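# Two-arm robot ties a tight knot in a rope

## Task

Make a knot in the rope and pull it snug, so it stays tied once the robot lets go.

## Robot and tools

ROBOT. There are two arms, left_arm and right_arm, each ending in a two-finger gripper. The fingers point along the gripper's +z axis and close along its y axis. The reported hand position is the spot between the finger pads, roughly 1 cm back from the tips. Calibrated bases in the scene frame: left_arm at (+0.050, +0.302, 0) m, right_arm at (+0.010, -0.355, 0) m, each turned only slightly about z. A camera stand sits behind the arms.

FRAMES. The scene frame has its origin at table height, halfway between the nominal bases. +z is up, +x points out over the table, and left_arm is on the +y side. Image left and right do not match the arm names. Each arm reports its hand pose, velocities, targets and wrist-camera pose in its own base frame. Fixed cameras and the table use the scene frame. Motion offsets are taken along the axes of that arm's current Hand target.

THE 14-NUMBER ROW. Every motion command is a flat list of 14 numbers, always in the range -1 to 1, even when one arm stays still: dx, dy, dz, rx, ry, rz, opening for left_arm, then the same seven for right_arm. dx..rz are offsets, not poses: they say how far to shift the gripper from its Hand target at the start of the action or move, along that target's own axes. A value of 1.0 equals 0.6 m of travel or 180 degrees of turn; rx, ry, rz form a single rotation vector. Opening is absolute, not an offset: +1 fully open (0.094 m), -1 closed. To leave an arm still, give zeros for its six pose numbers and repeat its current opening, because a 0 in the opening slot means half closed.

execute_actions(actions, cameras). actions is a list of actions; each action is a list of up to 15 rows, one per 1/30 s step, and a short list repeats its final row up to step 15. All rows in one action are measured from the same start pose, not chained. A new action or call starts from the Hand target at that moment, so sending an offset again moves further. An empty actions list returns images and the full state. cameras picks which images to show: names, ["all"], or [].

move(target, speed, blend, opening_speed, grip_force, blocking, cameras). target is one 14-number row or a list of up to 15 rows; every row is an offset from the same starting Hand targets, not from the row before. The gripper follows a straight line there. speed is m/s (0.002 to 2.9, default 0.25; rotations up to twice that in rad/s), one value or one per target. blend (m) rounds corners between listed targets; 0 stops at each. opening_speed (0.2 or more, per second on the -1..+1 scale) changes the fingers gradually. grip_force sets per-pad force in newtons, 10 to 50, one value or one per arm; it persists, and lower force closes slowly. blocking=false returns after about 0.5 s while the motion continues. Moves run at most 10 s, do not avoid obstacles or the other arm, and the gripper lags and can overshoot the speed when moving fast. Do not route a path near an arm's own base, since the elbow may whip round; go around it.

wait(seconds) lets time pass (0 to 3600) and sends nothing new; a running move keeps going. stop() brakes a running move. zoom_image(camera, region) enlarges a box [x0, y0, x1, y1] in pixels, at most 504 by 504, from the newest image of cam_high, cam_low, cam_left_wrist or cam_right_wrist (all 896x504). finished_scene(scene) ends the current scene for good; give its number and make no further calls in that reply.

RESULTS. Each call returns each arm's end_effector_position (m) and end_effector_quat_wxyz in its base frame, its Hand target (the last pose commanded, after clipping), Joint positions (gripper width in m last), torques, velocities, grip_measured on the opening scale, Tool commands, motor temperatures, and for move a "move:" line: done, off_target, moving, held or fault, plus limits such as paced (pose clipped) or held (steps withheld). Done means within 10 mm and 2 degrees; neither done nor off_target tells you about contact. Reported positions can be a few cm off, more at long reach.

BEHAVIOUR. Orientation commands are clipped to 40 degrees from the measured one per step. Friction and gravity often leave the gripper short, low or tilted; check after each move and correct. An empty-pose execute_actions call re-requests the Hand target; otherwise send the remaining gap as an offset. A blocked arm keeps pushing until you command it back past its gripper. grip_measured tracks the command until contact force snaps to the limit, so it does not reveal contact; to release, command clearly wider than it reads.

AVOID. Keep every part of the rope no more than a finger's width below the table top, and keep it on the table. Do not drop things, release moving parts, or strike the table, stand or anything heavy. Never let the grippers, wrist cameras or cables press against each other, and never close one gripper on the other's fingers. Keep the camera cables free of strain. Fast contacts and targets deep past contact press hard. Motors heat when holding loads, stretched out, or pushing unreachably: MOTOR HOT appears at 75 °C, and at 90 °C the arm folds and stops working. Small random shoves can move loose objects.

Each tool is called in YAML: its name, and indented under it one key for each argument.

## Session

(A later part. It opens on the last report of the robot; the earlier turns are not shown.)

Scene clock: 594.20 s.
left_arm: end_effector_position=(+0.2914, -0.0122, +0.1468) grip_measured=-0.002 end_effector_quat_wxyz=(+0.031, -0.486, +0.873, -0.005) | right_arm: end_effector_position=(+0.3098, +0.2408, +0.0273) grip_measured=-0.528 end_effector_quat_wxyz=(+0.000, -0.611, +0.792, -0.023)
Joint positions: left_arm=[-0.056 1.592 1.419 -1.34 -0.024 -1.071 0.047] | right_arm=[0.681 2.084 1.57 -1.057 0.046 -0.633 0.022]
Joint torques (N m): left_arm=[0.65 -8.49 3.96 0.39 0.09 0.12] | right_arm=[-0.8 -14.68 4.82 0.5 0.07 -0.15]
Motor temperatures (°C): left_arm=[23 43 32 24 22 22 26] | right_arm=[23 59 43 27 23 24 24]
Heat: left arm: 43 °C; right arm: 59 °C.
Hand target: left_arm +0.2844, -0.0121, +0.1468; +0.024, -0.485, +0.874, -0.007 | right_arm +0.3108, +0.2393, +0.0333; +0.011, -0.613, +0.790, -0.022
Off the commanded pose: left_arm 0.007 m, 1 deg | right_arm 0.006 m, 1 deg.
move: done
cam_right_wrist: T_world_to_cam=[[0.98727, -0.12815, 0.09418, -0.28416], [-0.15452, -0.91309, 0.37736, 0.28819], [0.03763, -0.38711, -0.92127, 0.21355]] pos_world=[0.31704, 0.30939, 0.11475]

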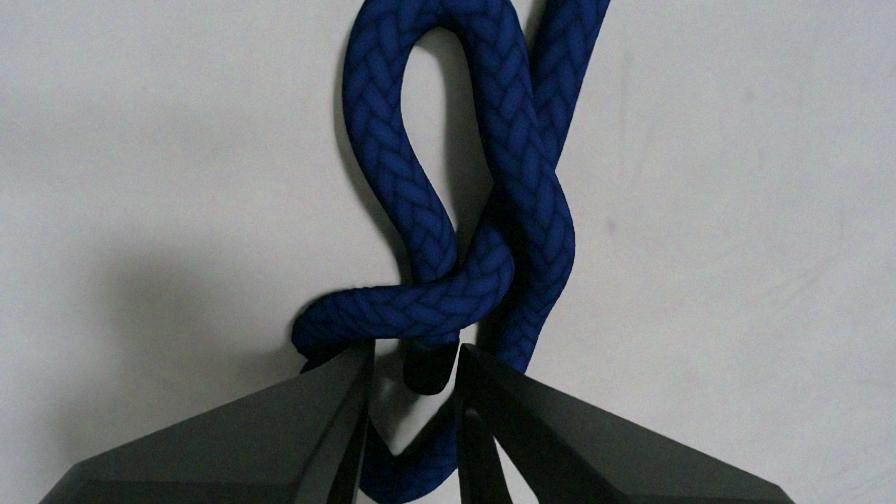

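move:
  target:
    - [0,0,0,0,0,0,0,0.007,-0.004,0.026,0,0,0,-0.53]
    - [0,0,0,0,0,0,0,0.007,-0.004,0.026,0,0,0,-1]
    - [0,0,0,0,0,0,0,0.007,-0.004,-0.06,0,0,0,-1]
  speed: 0.1
  cameras: ["cam_right_wrist"]

Scene clock: 601.97 s.
left_arm: end_effector_position=(+0.2914, -0.0122, +0.1468) grip_measured=-0.002 end_effector_quat_wxyz=(+0.031, -0.486, +0.873, -0.005) | right_arm: end_effector_position=(+0.3050, +0.2302, +0.0554) grip_measured=-0.816 end_effector_quat_wxyz=(-0.008, -0.611, +0.791, -0.023)
Joint positions: left_arm=[-0.056 1.592 1.419 -1.34 -0.024 -1.071 0.047] | right_arm=[0.667 2.035 1.61 -1.162 0.046 -0.647 0.009]
Joint torques (N m): left_arm=[0.65 -8.47 3.97 0.39 0.09 0.12] | right_arm=[-0.14 -13 8.59 0.32 0.08 -0.07]
Motor temperatures (°C): left_arm=[23 43 32 24 22 22 26] | right_arm=[23 61 43 27 23 24 24]
Heat: left arm: 43 °C; right arm: 61 °C.
Hand target: left_arm +0.2844, -0.0121, +0.1468; +0.024, -0.485, +0.874, -0.007 | right_arm +0.3105, +0.2355, +0.0694; +0.011, -0.613, +0.790, -0.022
Off the commanded pose: left_arm 0.007 m, 1 deg | right_arm 0.016 m, 2 deg.
move: off_target (right_arm)
cam_right_wrist: T_world_to_cam=[[0.98841, -0.12721, 0.08287, -0.28343], [-0.14958, -0.90926, 0.38843, 0.26424], [0.02594, -0.39632, -0.91774, 0.24091]] pos_world=[0.31342, 0.29968, 0.14195]

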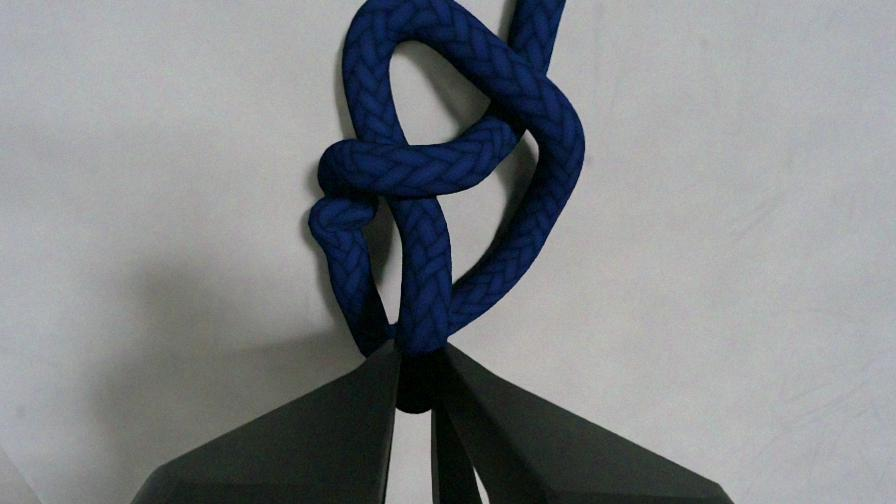

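move:
  target: [0,0,0,0,0,0,0,0.075,-0.022,-0.01,0,0,0,-1]
  speed: 0.1
  cameras: ["cam_high","cam_right_wrist","cam_left_wrist"]

zoom_image:
  camera: "cam_high"
  region: [310, 180, 490, 380]

Scene clock: 609.17 s.
left_arm: end_effector_position=(+0.2914, -0.0122, +0.1468) grip_measured=-0.002 end_effector_quat_wxyz=(+0.031, -0.486, +0.873, -0.005) | right_arm: end_effector_position=(+0.3126, +0.1907, +0.0718) grip_measured=-0.816 end_effector_quat_wxyz=(+0.002, -0.610, +0.792, -0.023)
Joint positions: left_arm=[-0.056 1.592 1.419 -1.34 -0.024 -1.071 0.047] | right_arm=[0.57 1.938 1.538 -1.162 0.046 -0.744 0.009]
Joint torques (N m): left_arm=[0.64 -8.49 3.96 0.39 0.09 0.12] | right_arm=[-0.88 -13.05 4.75 0.49 0 -0.11]
Motor temperatures (°C): left_arm=[23 43 32 24 22 22 26] | right_arm=[23 62 45 27 23 24 25]
Heat: left arm: 43 °C; right arm: 62 °C.
Hand target: left_arm +0.2844, -0.0121, +0.1468; +0.024, -0.485, +0.874, -0.007 | right_arm +0.3118, +0.1888, +0.0765; +0.011, -0.613, +0.790, -0.022
Off the commanded pose: left_arm 0.007 m, 1 deg | right_arm 0.005 m, 1 deg.
move: done
cam_left_wrist: T_world_to_cam=[[0.90189, -0.42044, 0.0991, -0.28607], [-0.4301, -0.85282, 0.29615, 0.10367], [-0.03999, -0.30972, -0.94998, 0.25227]] pos_world=[0.31268, 0.04627, 0.2373]
cam_right_wrist: T_world_to_cam=[[0.98685, -0.12877, 0.0977, -0.29754], [-0.15635, -0.91385, 0.37473, 0.22702], [0.04103, -0.38508, -0.92197, 0.23358]] pos_world=[0.31954, 0.2591, 0.15935]
Images, in order (width x height): cam_high 896x504, cam_left_wrist 896x504, cam_right_wrist 896x504.

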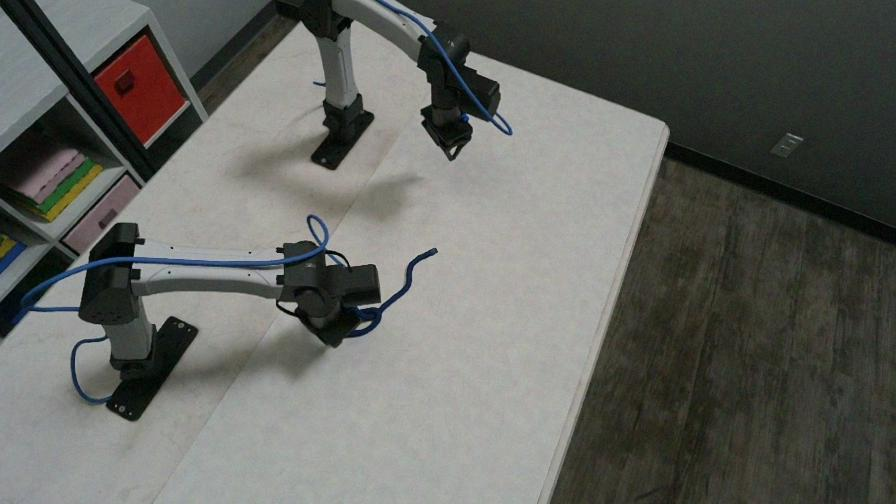

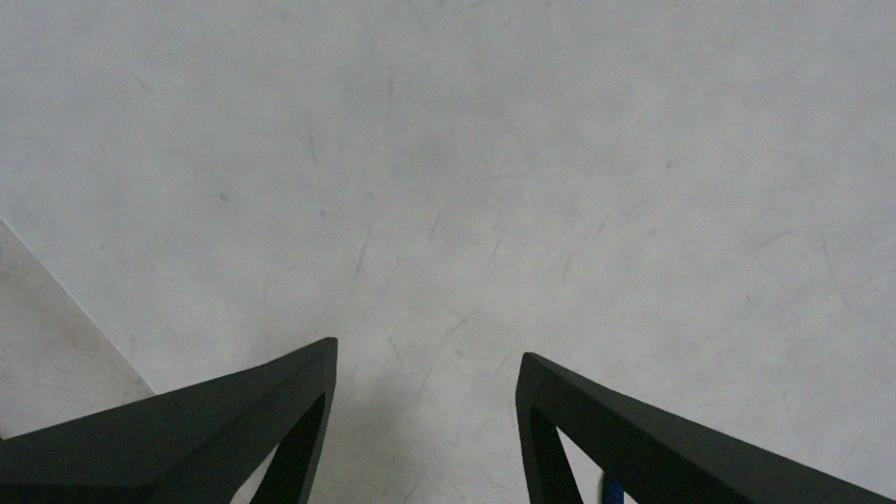

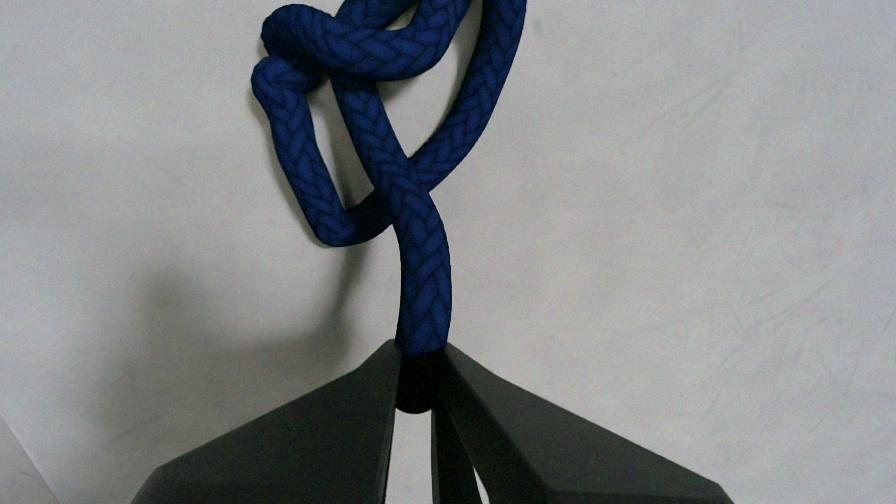

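Scaled by 2.520 from the camera's image (finer frame: 1280x720).

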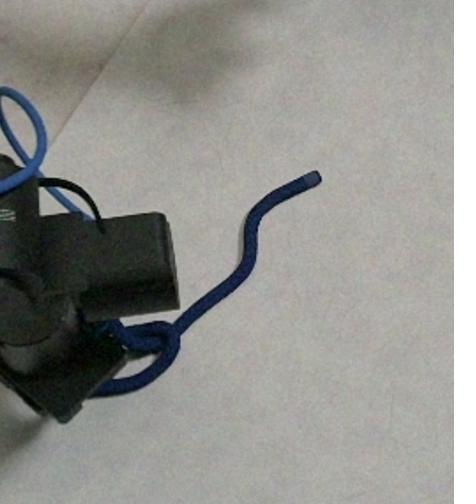

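move:
  target: [0.236,-0.251,0.14,0,0,0.02,0.1,0,0,0,0,0,0,-1]
  speed: 0.2
  cameras: ["cam_left_wrist"]

Scene clock: 620.60 s.
left_arm: end_effector_position=(+0.3357, -0.2089, +0.0637) grip_measured=+0.097 end_effector_quat_wxyz=(+0.019, -0.452, +0.892, -0.009) | right_arm: end_effector_position=(+0.3126, +0.1907, +0.0718) grip_measured=-0.816 end_effector_quat_wxyz=(+0.002, -0.611, +0.791, -0.023)
Joint positions: left_arm=[-0.567 2.033 1.64 -1.144 -0.024 -1.505 0.052] | right_arm=[0.57 1.938 1.538 -1.162 0.046 -0.745 0.009]
Joint torques (N m): left_arm=[0.08 -9.25 7.49 0.36 -0.17 -0.06] | right_arm=[-0.84 -12.98 4.82 0.49 -0.05 -0.09]
Motor temperatures (°C): left_arm=[23 43 33 24 22 22 26] | right_arm=[23 62 43 27 23 24 25]
Heat: left arm: 43 °C; right arm: 62 °C.
Hand target: left_arm +0.3412, -0.2110, +0.0633; +0.024, -0.457, +0.889, -0.006 | right_arm +0.3118, +0.1888, +0.0765; +0.011, -0.613, +0.790, -0.022
Off the commanded pose: left_arm 0.006 m, 1 deg | right_arm 0.005 m, 1 deg.
move: done
cam_left_wrist: T_world_to_cam=[[0.8684, -0.48772, 0.08952, -0.40275], [-0.48907, -0.81264, 0.31691, 0.00636], [-0.08182, -0.31898, -0.94422, 0.12601]] pos_world=[0.36317, -0.15106, 0.15302]

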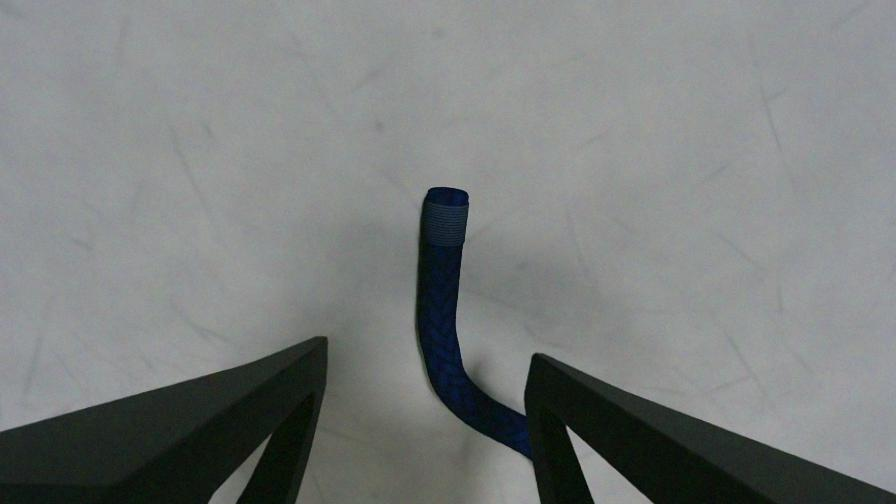

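move:
  target:
    - [0,-0.011,0.085,0,0,0,0,0,0,0,0,0,0,-1]
    - [0,-0.011,0.085,0,0,0,-1,0,0,0,0,0,0,-1]
    - [0,-0.011,0.02,0,0,0,-1,0,0,0.02,0,0,0,-1]
    - [-0.09,0.03,0.02,0,0,0,-1,0.1,-0.003,0.03,0,0,0,-1]
  speed: 0.1
  cameras: ["all"]

Scene clock: 633.23 s.
left_arm: end_effector_position=(+0.3585, -0.1596, +0.0470) grip_measured=-0.815 end_effector_quat_wxyz=(+0.016, -0.459, +0.888, -0.001) | right_arm: end_effector_position=(+0.3006, +0.1312, +0.0563) grip_measured=-0.816 end_effector_quat_wxyz=(+0.003, -0.611, +0.791, -0.024)
Joint positions: left_arm=[-0.429 2.045 1.592 -1.096 -0.024 -1.383 0.009] | right_arm=[0.436 1.802 1.296 -1.048 0.046 -0.879 0.009]
Joint torques (N m): left_arm=[0.57 -13.63 3.77 0.5 -0.11 0.12] | right_arm=[-1.05 -11.34 4.72 0.47 -0.1 -0.13]
Motor temperatures (°C): left_arm=[23 45 34 24 22 22 26] | right_arm=[23 62 42 27 23 24 25]
Heat: left arm: 45 °C; right arm: 62 °C.
Hand target: left_arm +0.3585, -0.1565, +0.0527; +0.024, -0.457, +0.889, -0.006 | right_arm +0.2994, +0.1298, +0.0592; +0.011, -0.613, +0.790, -0.022
Off the commanded pose: left_arm 0.006 m, 1 deg | right_arm 0.003 m, 1 deg.
move: done; target 2's new opening was sent with left_arm's hand 0.012 m and 1 deg from that target
cam_left_wrist: T_world_to_cam=[[0.87675, -0.4752, 0.07414, -0.39736], [-0.47278, -0.82327, 0.31418, 0.05552], [-0.08827, -0.31051, -0.94646, 0.13157]] pos_world=[0.38624, -0.10226, 0.13654]
cam_right_wrist: T_world_to_cam=[[0.9868, -0.12777, 0.09948, -0.29208], [-0.15614, -0.91364, 0.37533, 0.17645], [0.04294, -0.38591, -0.92153, 0.19643]] pos_world=[0.30734, 0.1997, 0.14385]

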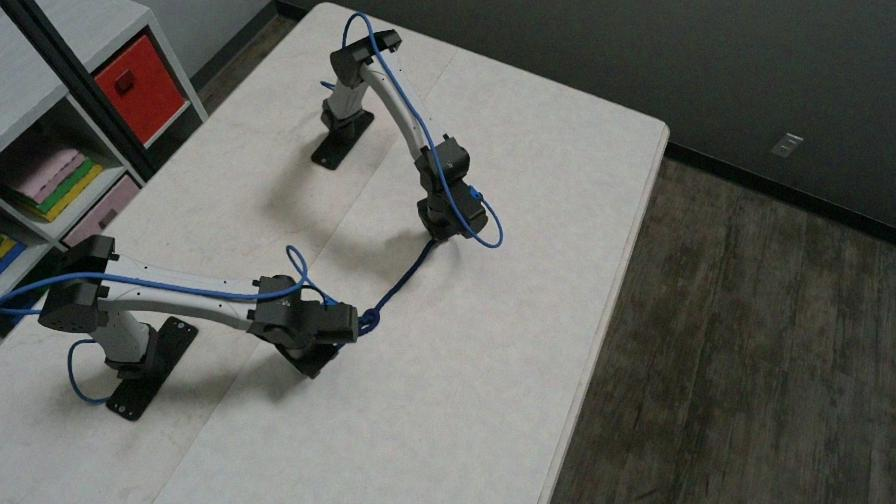

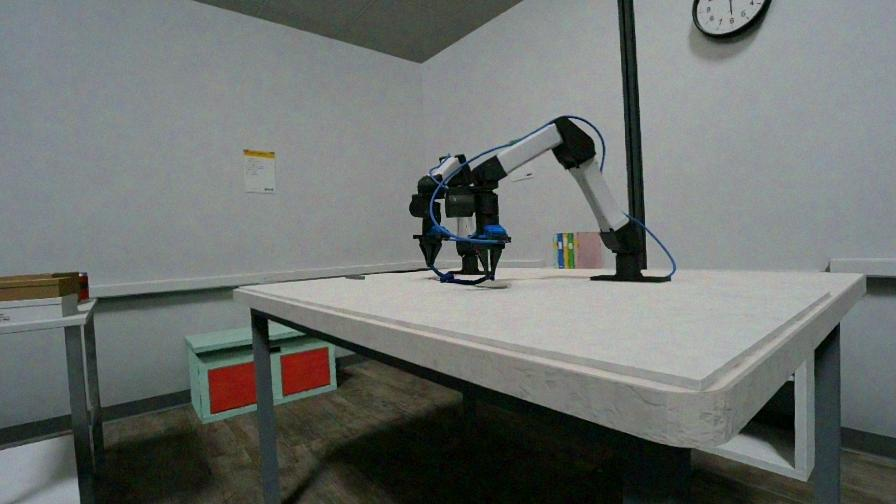

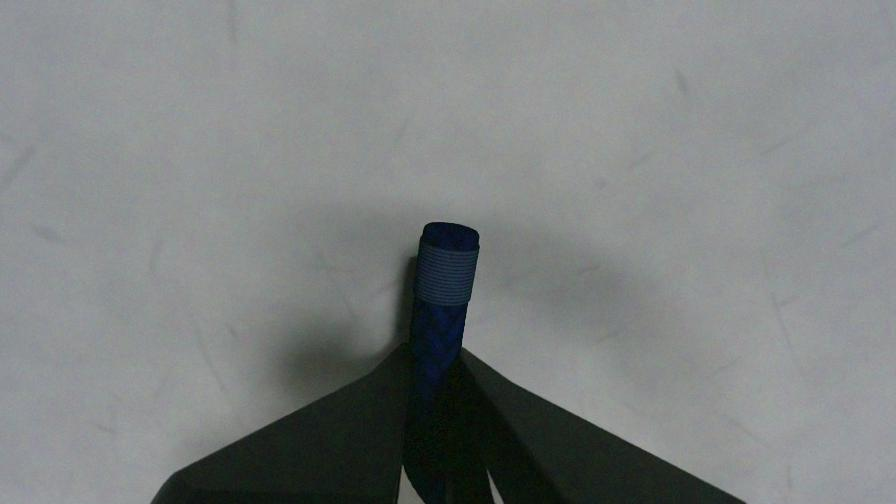

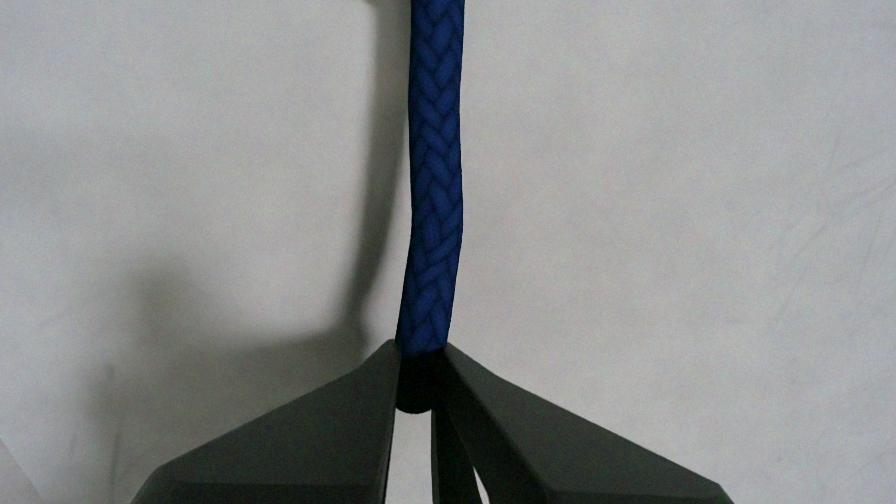

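move:
  target: [-0.1,0.031,0,0,0,0,-1,0.1,-0.009,0,0,0,0,-1]
  speed: 0.08
  cameras: ["cam_high"]

zoom_image:
  camera: "cam_high"
  region: [280, 200, 480, 380]

Scene clock: 640.83 s.
left_arm: end_effector_position=(+0.3747, -0.1185, +0.0485) grip_measured=-0.815 end_effector_quat_wxyz=(-0.002, -0.450, +0.893, -0.026) | right_arm: end_effector_position=(+0.3006, +0.0914, +0.0604) grip_measured=-0.816 end_effector_quat_wxyz=(+0.040, -0.618, +0.785, -0.004)
Joint positions: left_arm=[-0.289 2.035 1.582 -1.085 0.039 -1.224 0.009] | right_arm=[0.282 1.692 1.179 -0.98 -0.023 -1.051 0.009]
Joint torques (N m): left_arm=[2.3 -13.33 4.18 0.4 -0.73 0.16] | right_arm=[-2.51 -10.03 4.57 0.14 0.58 -0.18]
Motor temperatures (°C): left_arm=[23 46 34 24 22 22 27] | right_arm=[23 60 42 27 23 24 25]
Heat: left arm: 46 °C; right arm: 60 °C.
Hand target: left_arm +0.3783, -0.0969, +0.0543; +0.024, -0.457, +0.889, -0.006 | right_arm +0.2897, +0.0705, +0.0600; +0.011, -0.613, +0.790, -0.022
Off the commanded pose: left_arm 0.023 m, 4 deg | right_arm 0.024 m, 4 deg.
move: off_target (left_arm, right_arm)

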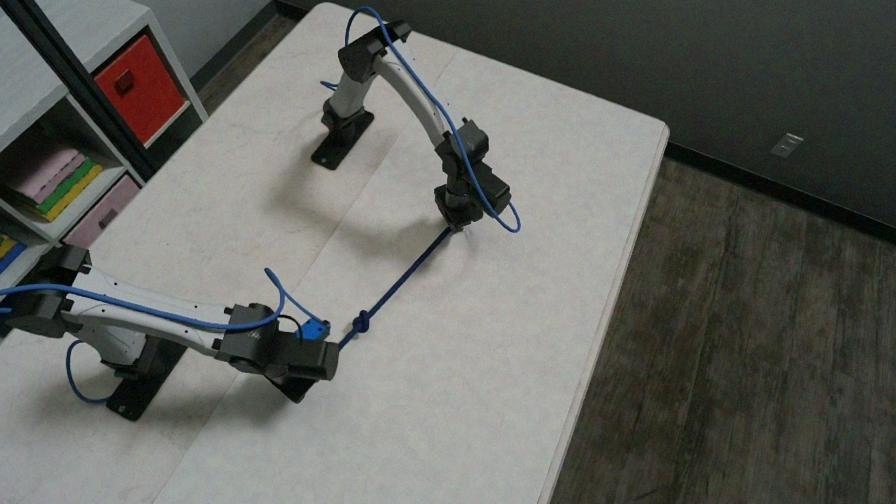

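Scaled by 2.520 from the camera's image (finer frame: 1280x720).

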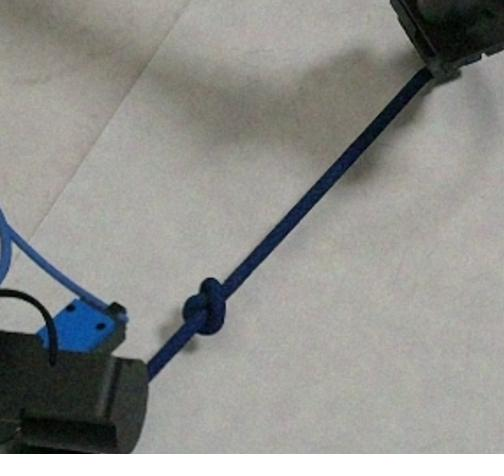

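move:
  target: [-0.09,0.03,0,0,0,0,-1,0.09,-0.009,0,0,0,0,-1]
  speed: 0.08
  cameras: ["cam_high","cam_right_wrist"]

zoom_image:
  camera: "cam_high"
  region: [280, 200, 480, 380]

Scene clock: 646.40 s.
left_arm: end_effector_position=(+0.3755, -0.1134, +0.0526) grip_measured=-0.815 end_effector_quat_wxyz=(-0.058, -0.430, +0.896, -0.096) | right_arm: end_effector_position=(+0.3085, +0.0854, +0.0727) grip_measured=-0.816 end_effector_quat_wxyz=(+0.122, -0.639, +0.758, +0.048)
Joint positions: left_arm=[-0.194 2.035 1.582 -1.095 0.225 -1.091 0.009] | right_arm=[0.158 1.624 1.13 -0.913 -0.208 -1.226 0.009]
Joint torques (N m): left_arm=[6.08 -12.53 6.95 0.2 -2.55 0.2] | right_arm=[-5.67 -9.55 3.97 -0.5 2.27 -0.13]
Motor temperatures (°C): left_arm=[23 48 34 24 23 22 27] | right_arm=[23 59 41 26 24 24 26]
Heat: left arm: 48 °C; right arm: 59 °C.
Hand target: left_arm +0.3951, -0.0425, +0.0557; +0.024, -0.457, +0.889, -0.006 | right_arm +0.2814, +0.0167, +0.0608; +0.010, -0.613, +0.790, -0.022
Off the commanded pose: left_arm 0.074 m, 14 deg | right_arm 0.075 m, 16 deg.
move: off_target (left_arm, right_arm)
cam_right_wrist: T_world_to_cam=[[0.98222, -0.07193, 0.17343, -0.31601], [-0.09267, -0.98908, 0.11462, 0.13549], [0.16329, -0.12866, -0.97815, 0.13848]] pos_world=[0.30033, 0.12909, 0.17473]

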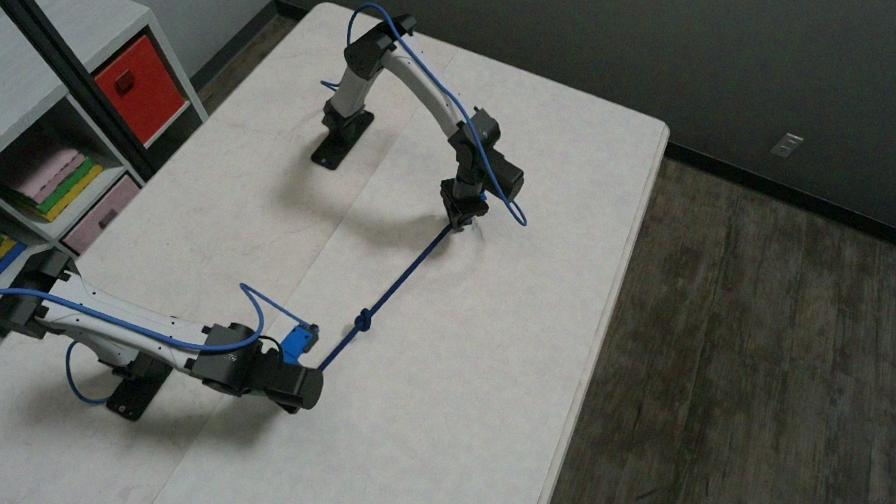

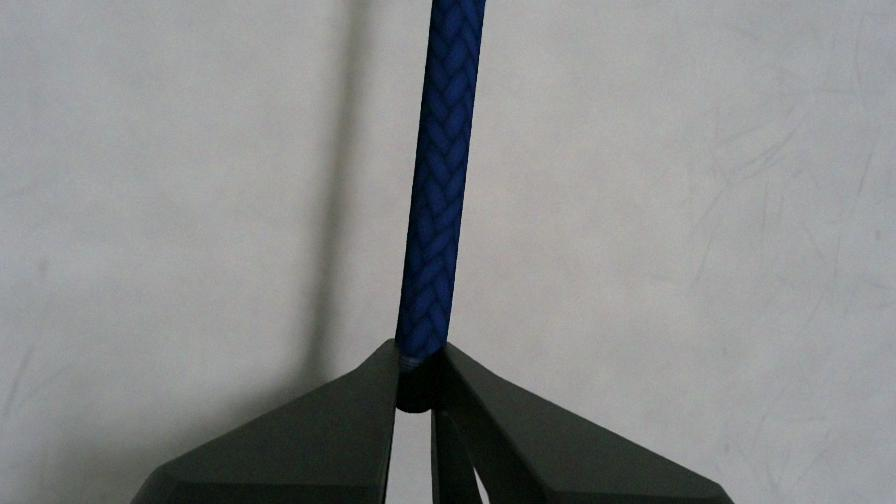

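Scaled by 2.520 from the camera's image (finer frame: 1280x720).

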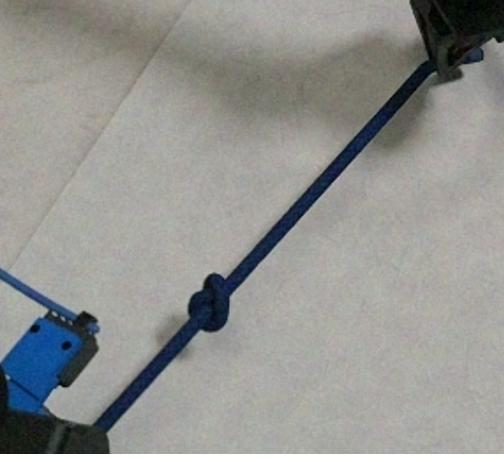

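move:
  target:
    - [0.123,-0.043,0,0,0,0,-1,-0.125,-0.016,0,0,0,0,-1]
    - [0.123,-0.043,0.06,0,0,0,-1,-0.125,-0.016,0.068,0,0,0,-1]
  speed: 0.06
  cameras: ["cam_left_wrist","cam_right_wrist"]

Scene clock: 655.50 s.
left_arm: end_effector_position=(+0.3782, -0.1225, +0.0294) grip_measured=-0.815 end_effector_quat_wxyz=(+0.026, -0.452, +0.891, -0.024) | right_arm: end_effector_position=(+0.3157, +0.0901, +0.0280) grip_measured=-0.816 end_effector_quat_wxyz=(+0.025, -0.615, +0.788, -0.021)
Joint positions: left_arm=[-0.315 2.036 1.504 -0.968 -0.004 -1.253 0.009] | right_arm=[0.289 1.798 1.171 -0.882 0.021 -1.036 0.009]
Joint torques (N m): left_arm=[0.31 -9.25 3.75 0.62 -0.28 -0.05] | right_arm=[-0.43 -7.39 4.86 0.59 0.18 0.1]
Motor temperatures (°C): left_arm=[24 49 34 24 24 22 27] | right_arm=[24 57 41 26 25 24 26]
Heat: left arm: 49 °C; right arm: 57 °C.
Hand target: left_arm +0.3748, -0.1171, +0.0178; +0.024, -0.457, +0.889, -0.006 | right_arm +0.3112, +0.0861, +0.0198; +0.011, -0.613, +0.790, -0.022
Off the commanded pose: left_arm 0.013 m, 2 deg | right_arm 0.010 m, 2 deg.
move: off_target (left_arm)
cam_left_wrist: T_world_to_cam=[[0.86518, -0.48622, 0.12265, -0.39402], [-0.49824, -0.80591, 0.31978, 0.11247], [-0.05664, -0.33778, -0.93952, 0.11264]] pos_world=[0.40331, -0.06289, 0.11818]
cam_right_wrist: T_world_to_cam=[[0.9848, -0.11999, 0.12556, -0.3102], [-0.15648, -0.9267, 0.34167, 0.15412], [0.07536, -0.35612, -0.93139, 0.14105]] pos_world=[0.31897, 0.15583, 0.11766]

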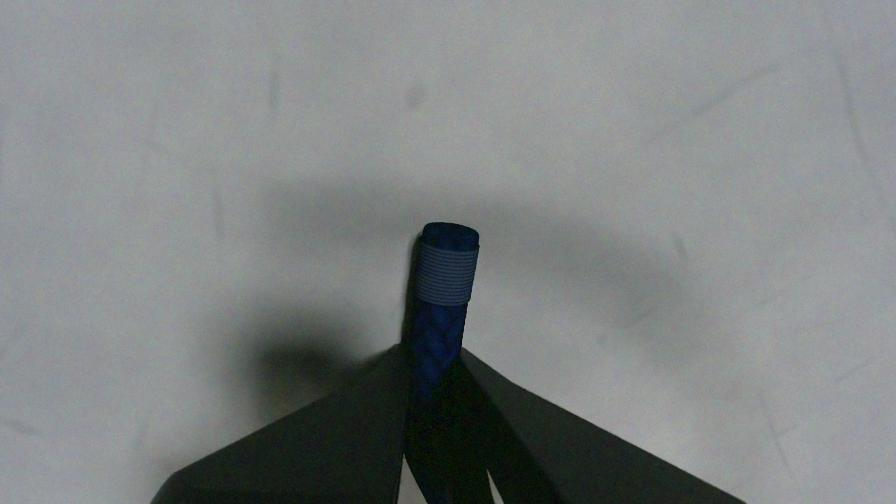

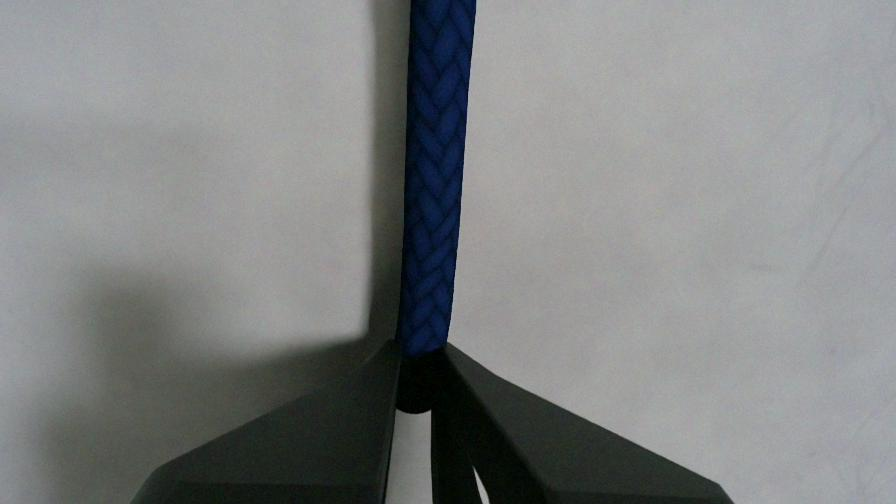

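Lower a little more, release slowly, retreat.

move:
  target:
    - [0,0,0.012,0,0,0,-1,0,0,0.018,0,0,0,-1]
    - [0,0,0.012,0,0,0,-0.3,0,0,0.018,0,0,0,-0.3]
    - [0,0,-0.18,0,0,0,-0.3,0,0,-0.18,0,0,0,-0.3]
  speed: 0.1
  opening_speed: 1
  cameras: ["cam_high"]

zoom_image:
  camera: "cam_high"
  region: [280, 200, 480, 400]

Scene clock: 663.77 s.
left_arm: end_effector_position=(+0.3656, -0.1170, +0.1129) grip_measured=-0.303 end_effector_quat_wxyz=(+0.008, -0.454, +0.891, +0.000) | right_arm: end_effector_position=(+0.3022, +0.0861, +0.1166) grip_measured=-0.302 end_effector_quat_wxyz=(-0.002, -0.613, +0.790, -0.014)
Joint positions: left_arm=[-0.315 1.997 1.784 -1.348 -0.011 -1.258 0.033] | right_arm=[0.293 1.726 1.447 -1.286 0.028 -1.027 0.033]
Joint torques (N m): left_arm=[-0.24 -12.25 7.51 0.29 -0.2 -0.07] | right_arm=[0.38 -9.51 8.36 0.28 0.08 0.13]
Motor temperatures (°C): left_arm=[23 50 34 24 24 22 27] | right_arm=[24 55 41 26 24 24 25]
Heat: left arm: 50 °C; right arm: 55 °C.
Hand target: left_arm +0.3696, -0.1183, +0.1257; +0.024, -0.457, +0.889, -0.006 | right_arm +0.3065, +0.0885, +0.1277; +0.011, -0.613, +0.790, -0.022
Off the commanded pose: left_arm 0.013 m, 2 deg | right_arm 0.012 m, 2 deg.
move: off_target (left_arm, right_arm); target 2's new opening was sent with left_arm's hand 0.015 m and 2 deg from that target

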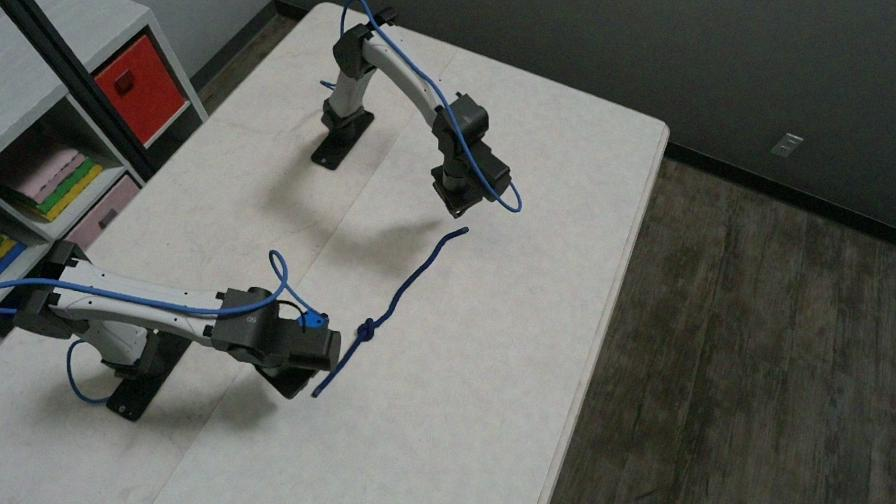

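Scaled by 2.520 from the camera's image (finer frame: 1280x720).

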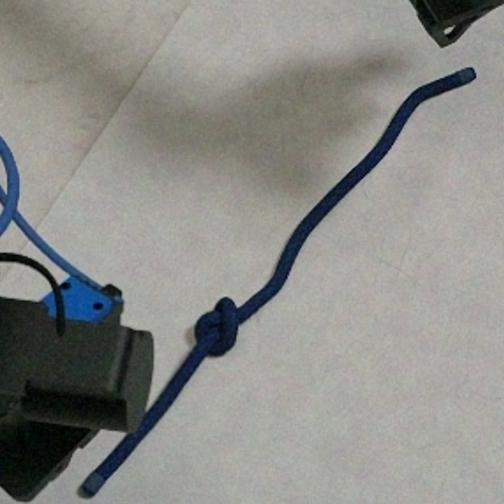

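Tight overhand knot done.

finished_scene:
  scene: 2

The scene is finished: the task was done.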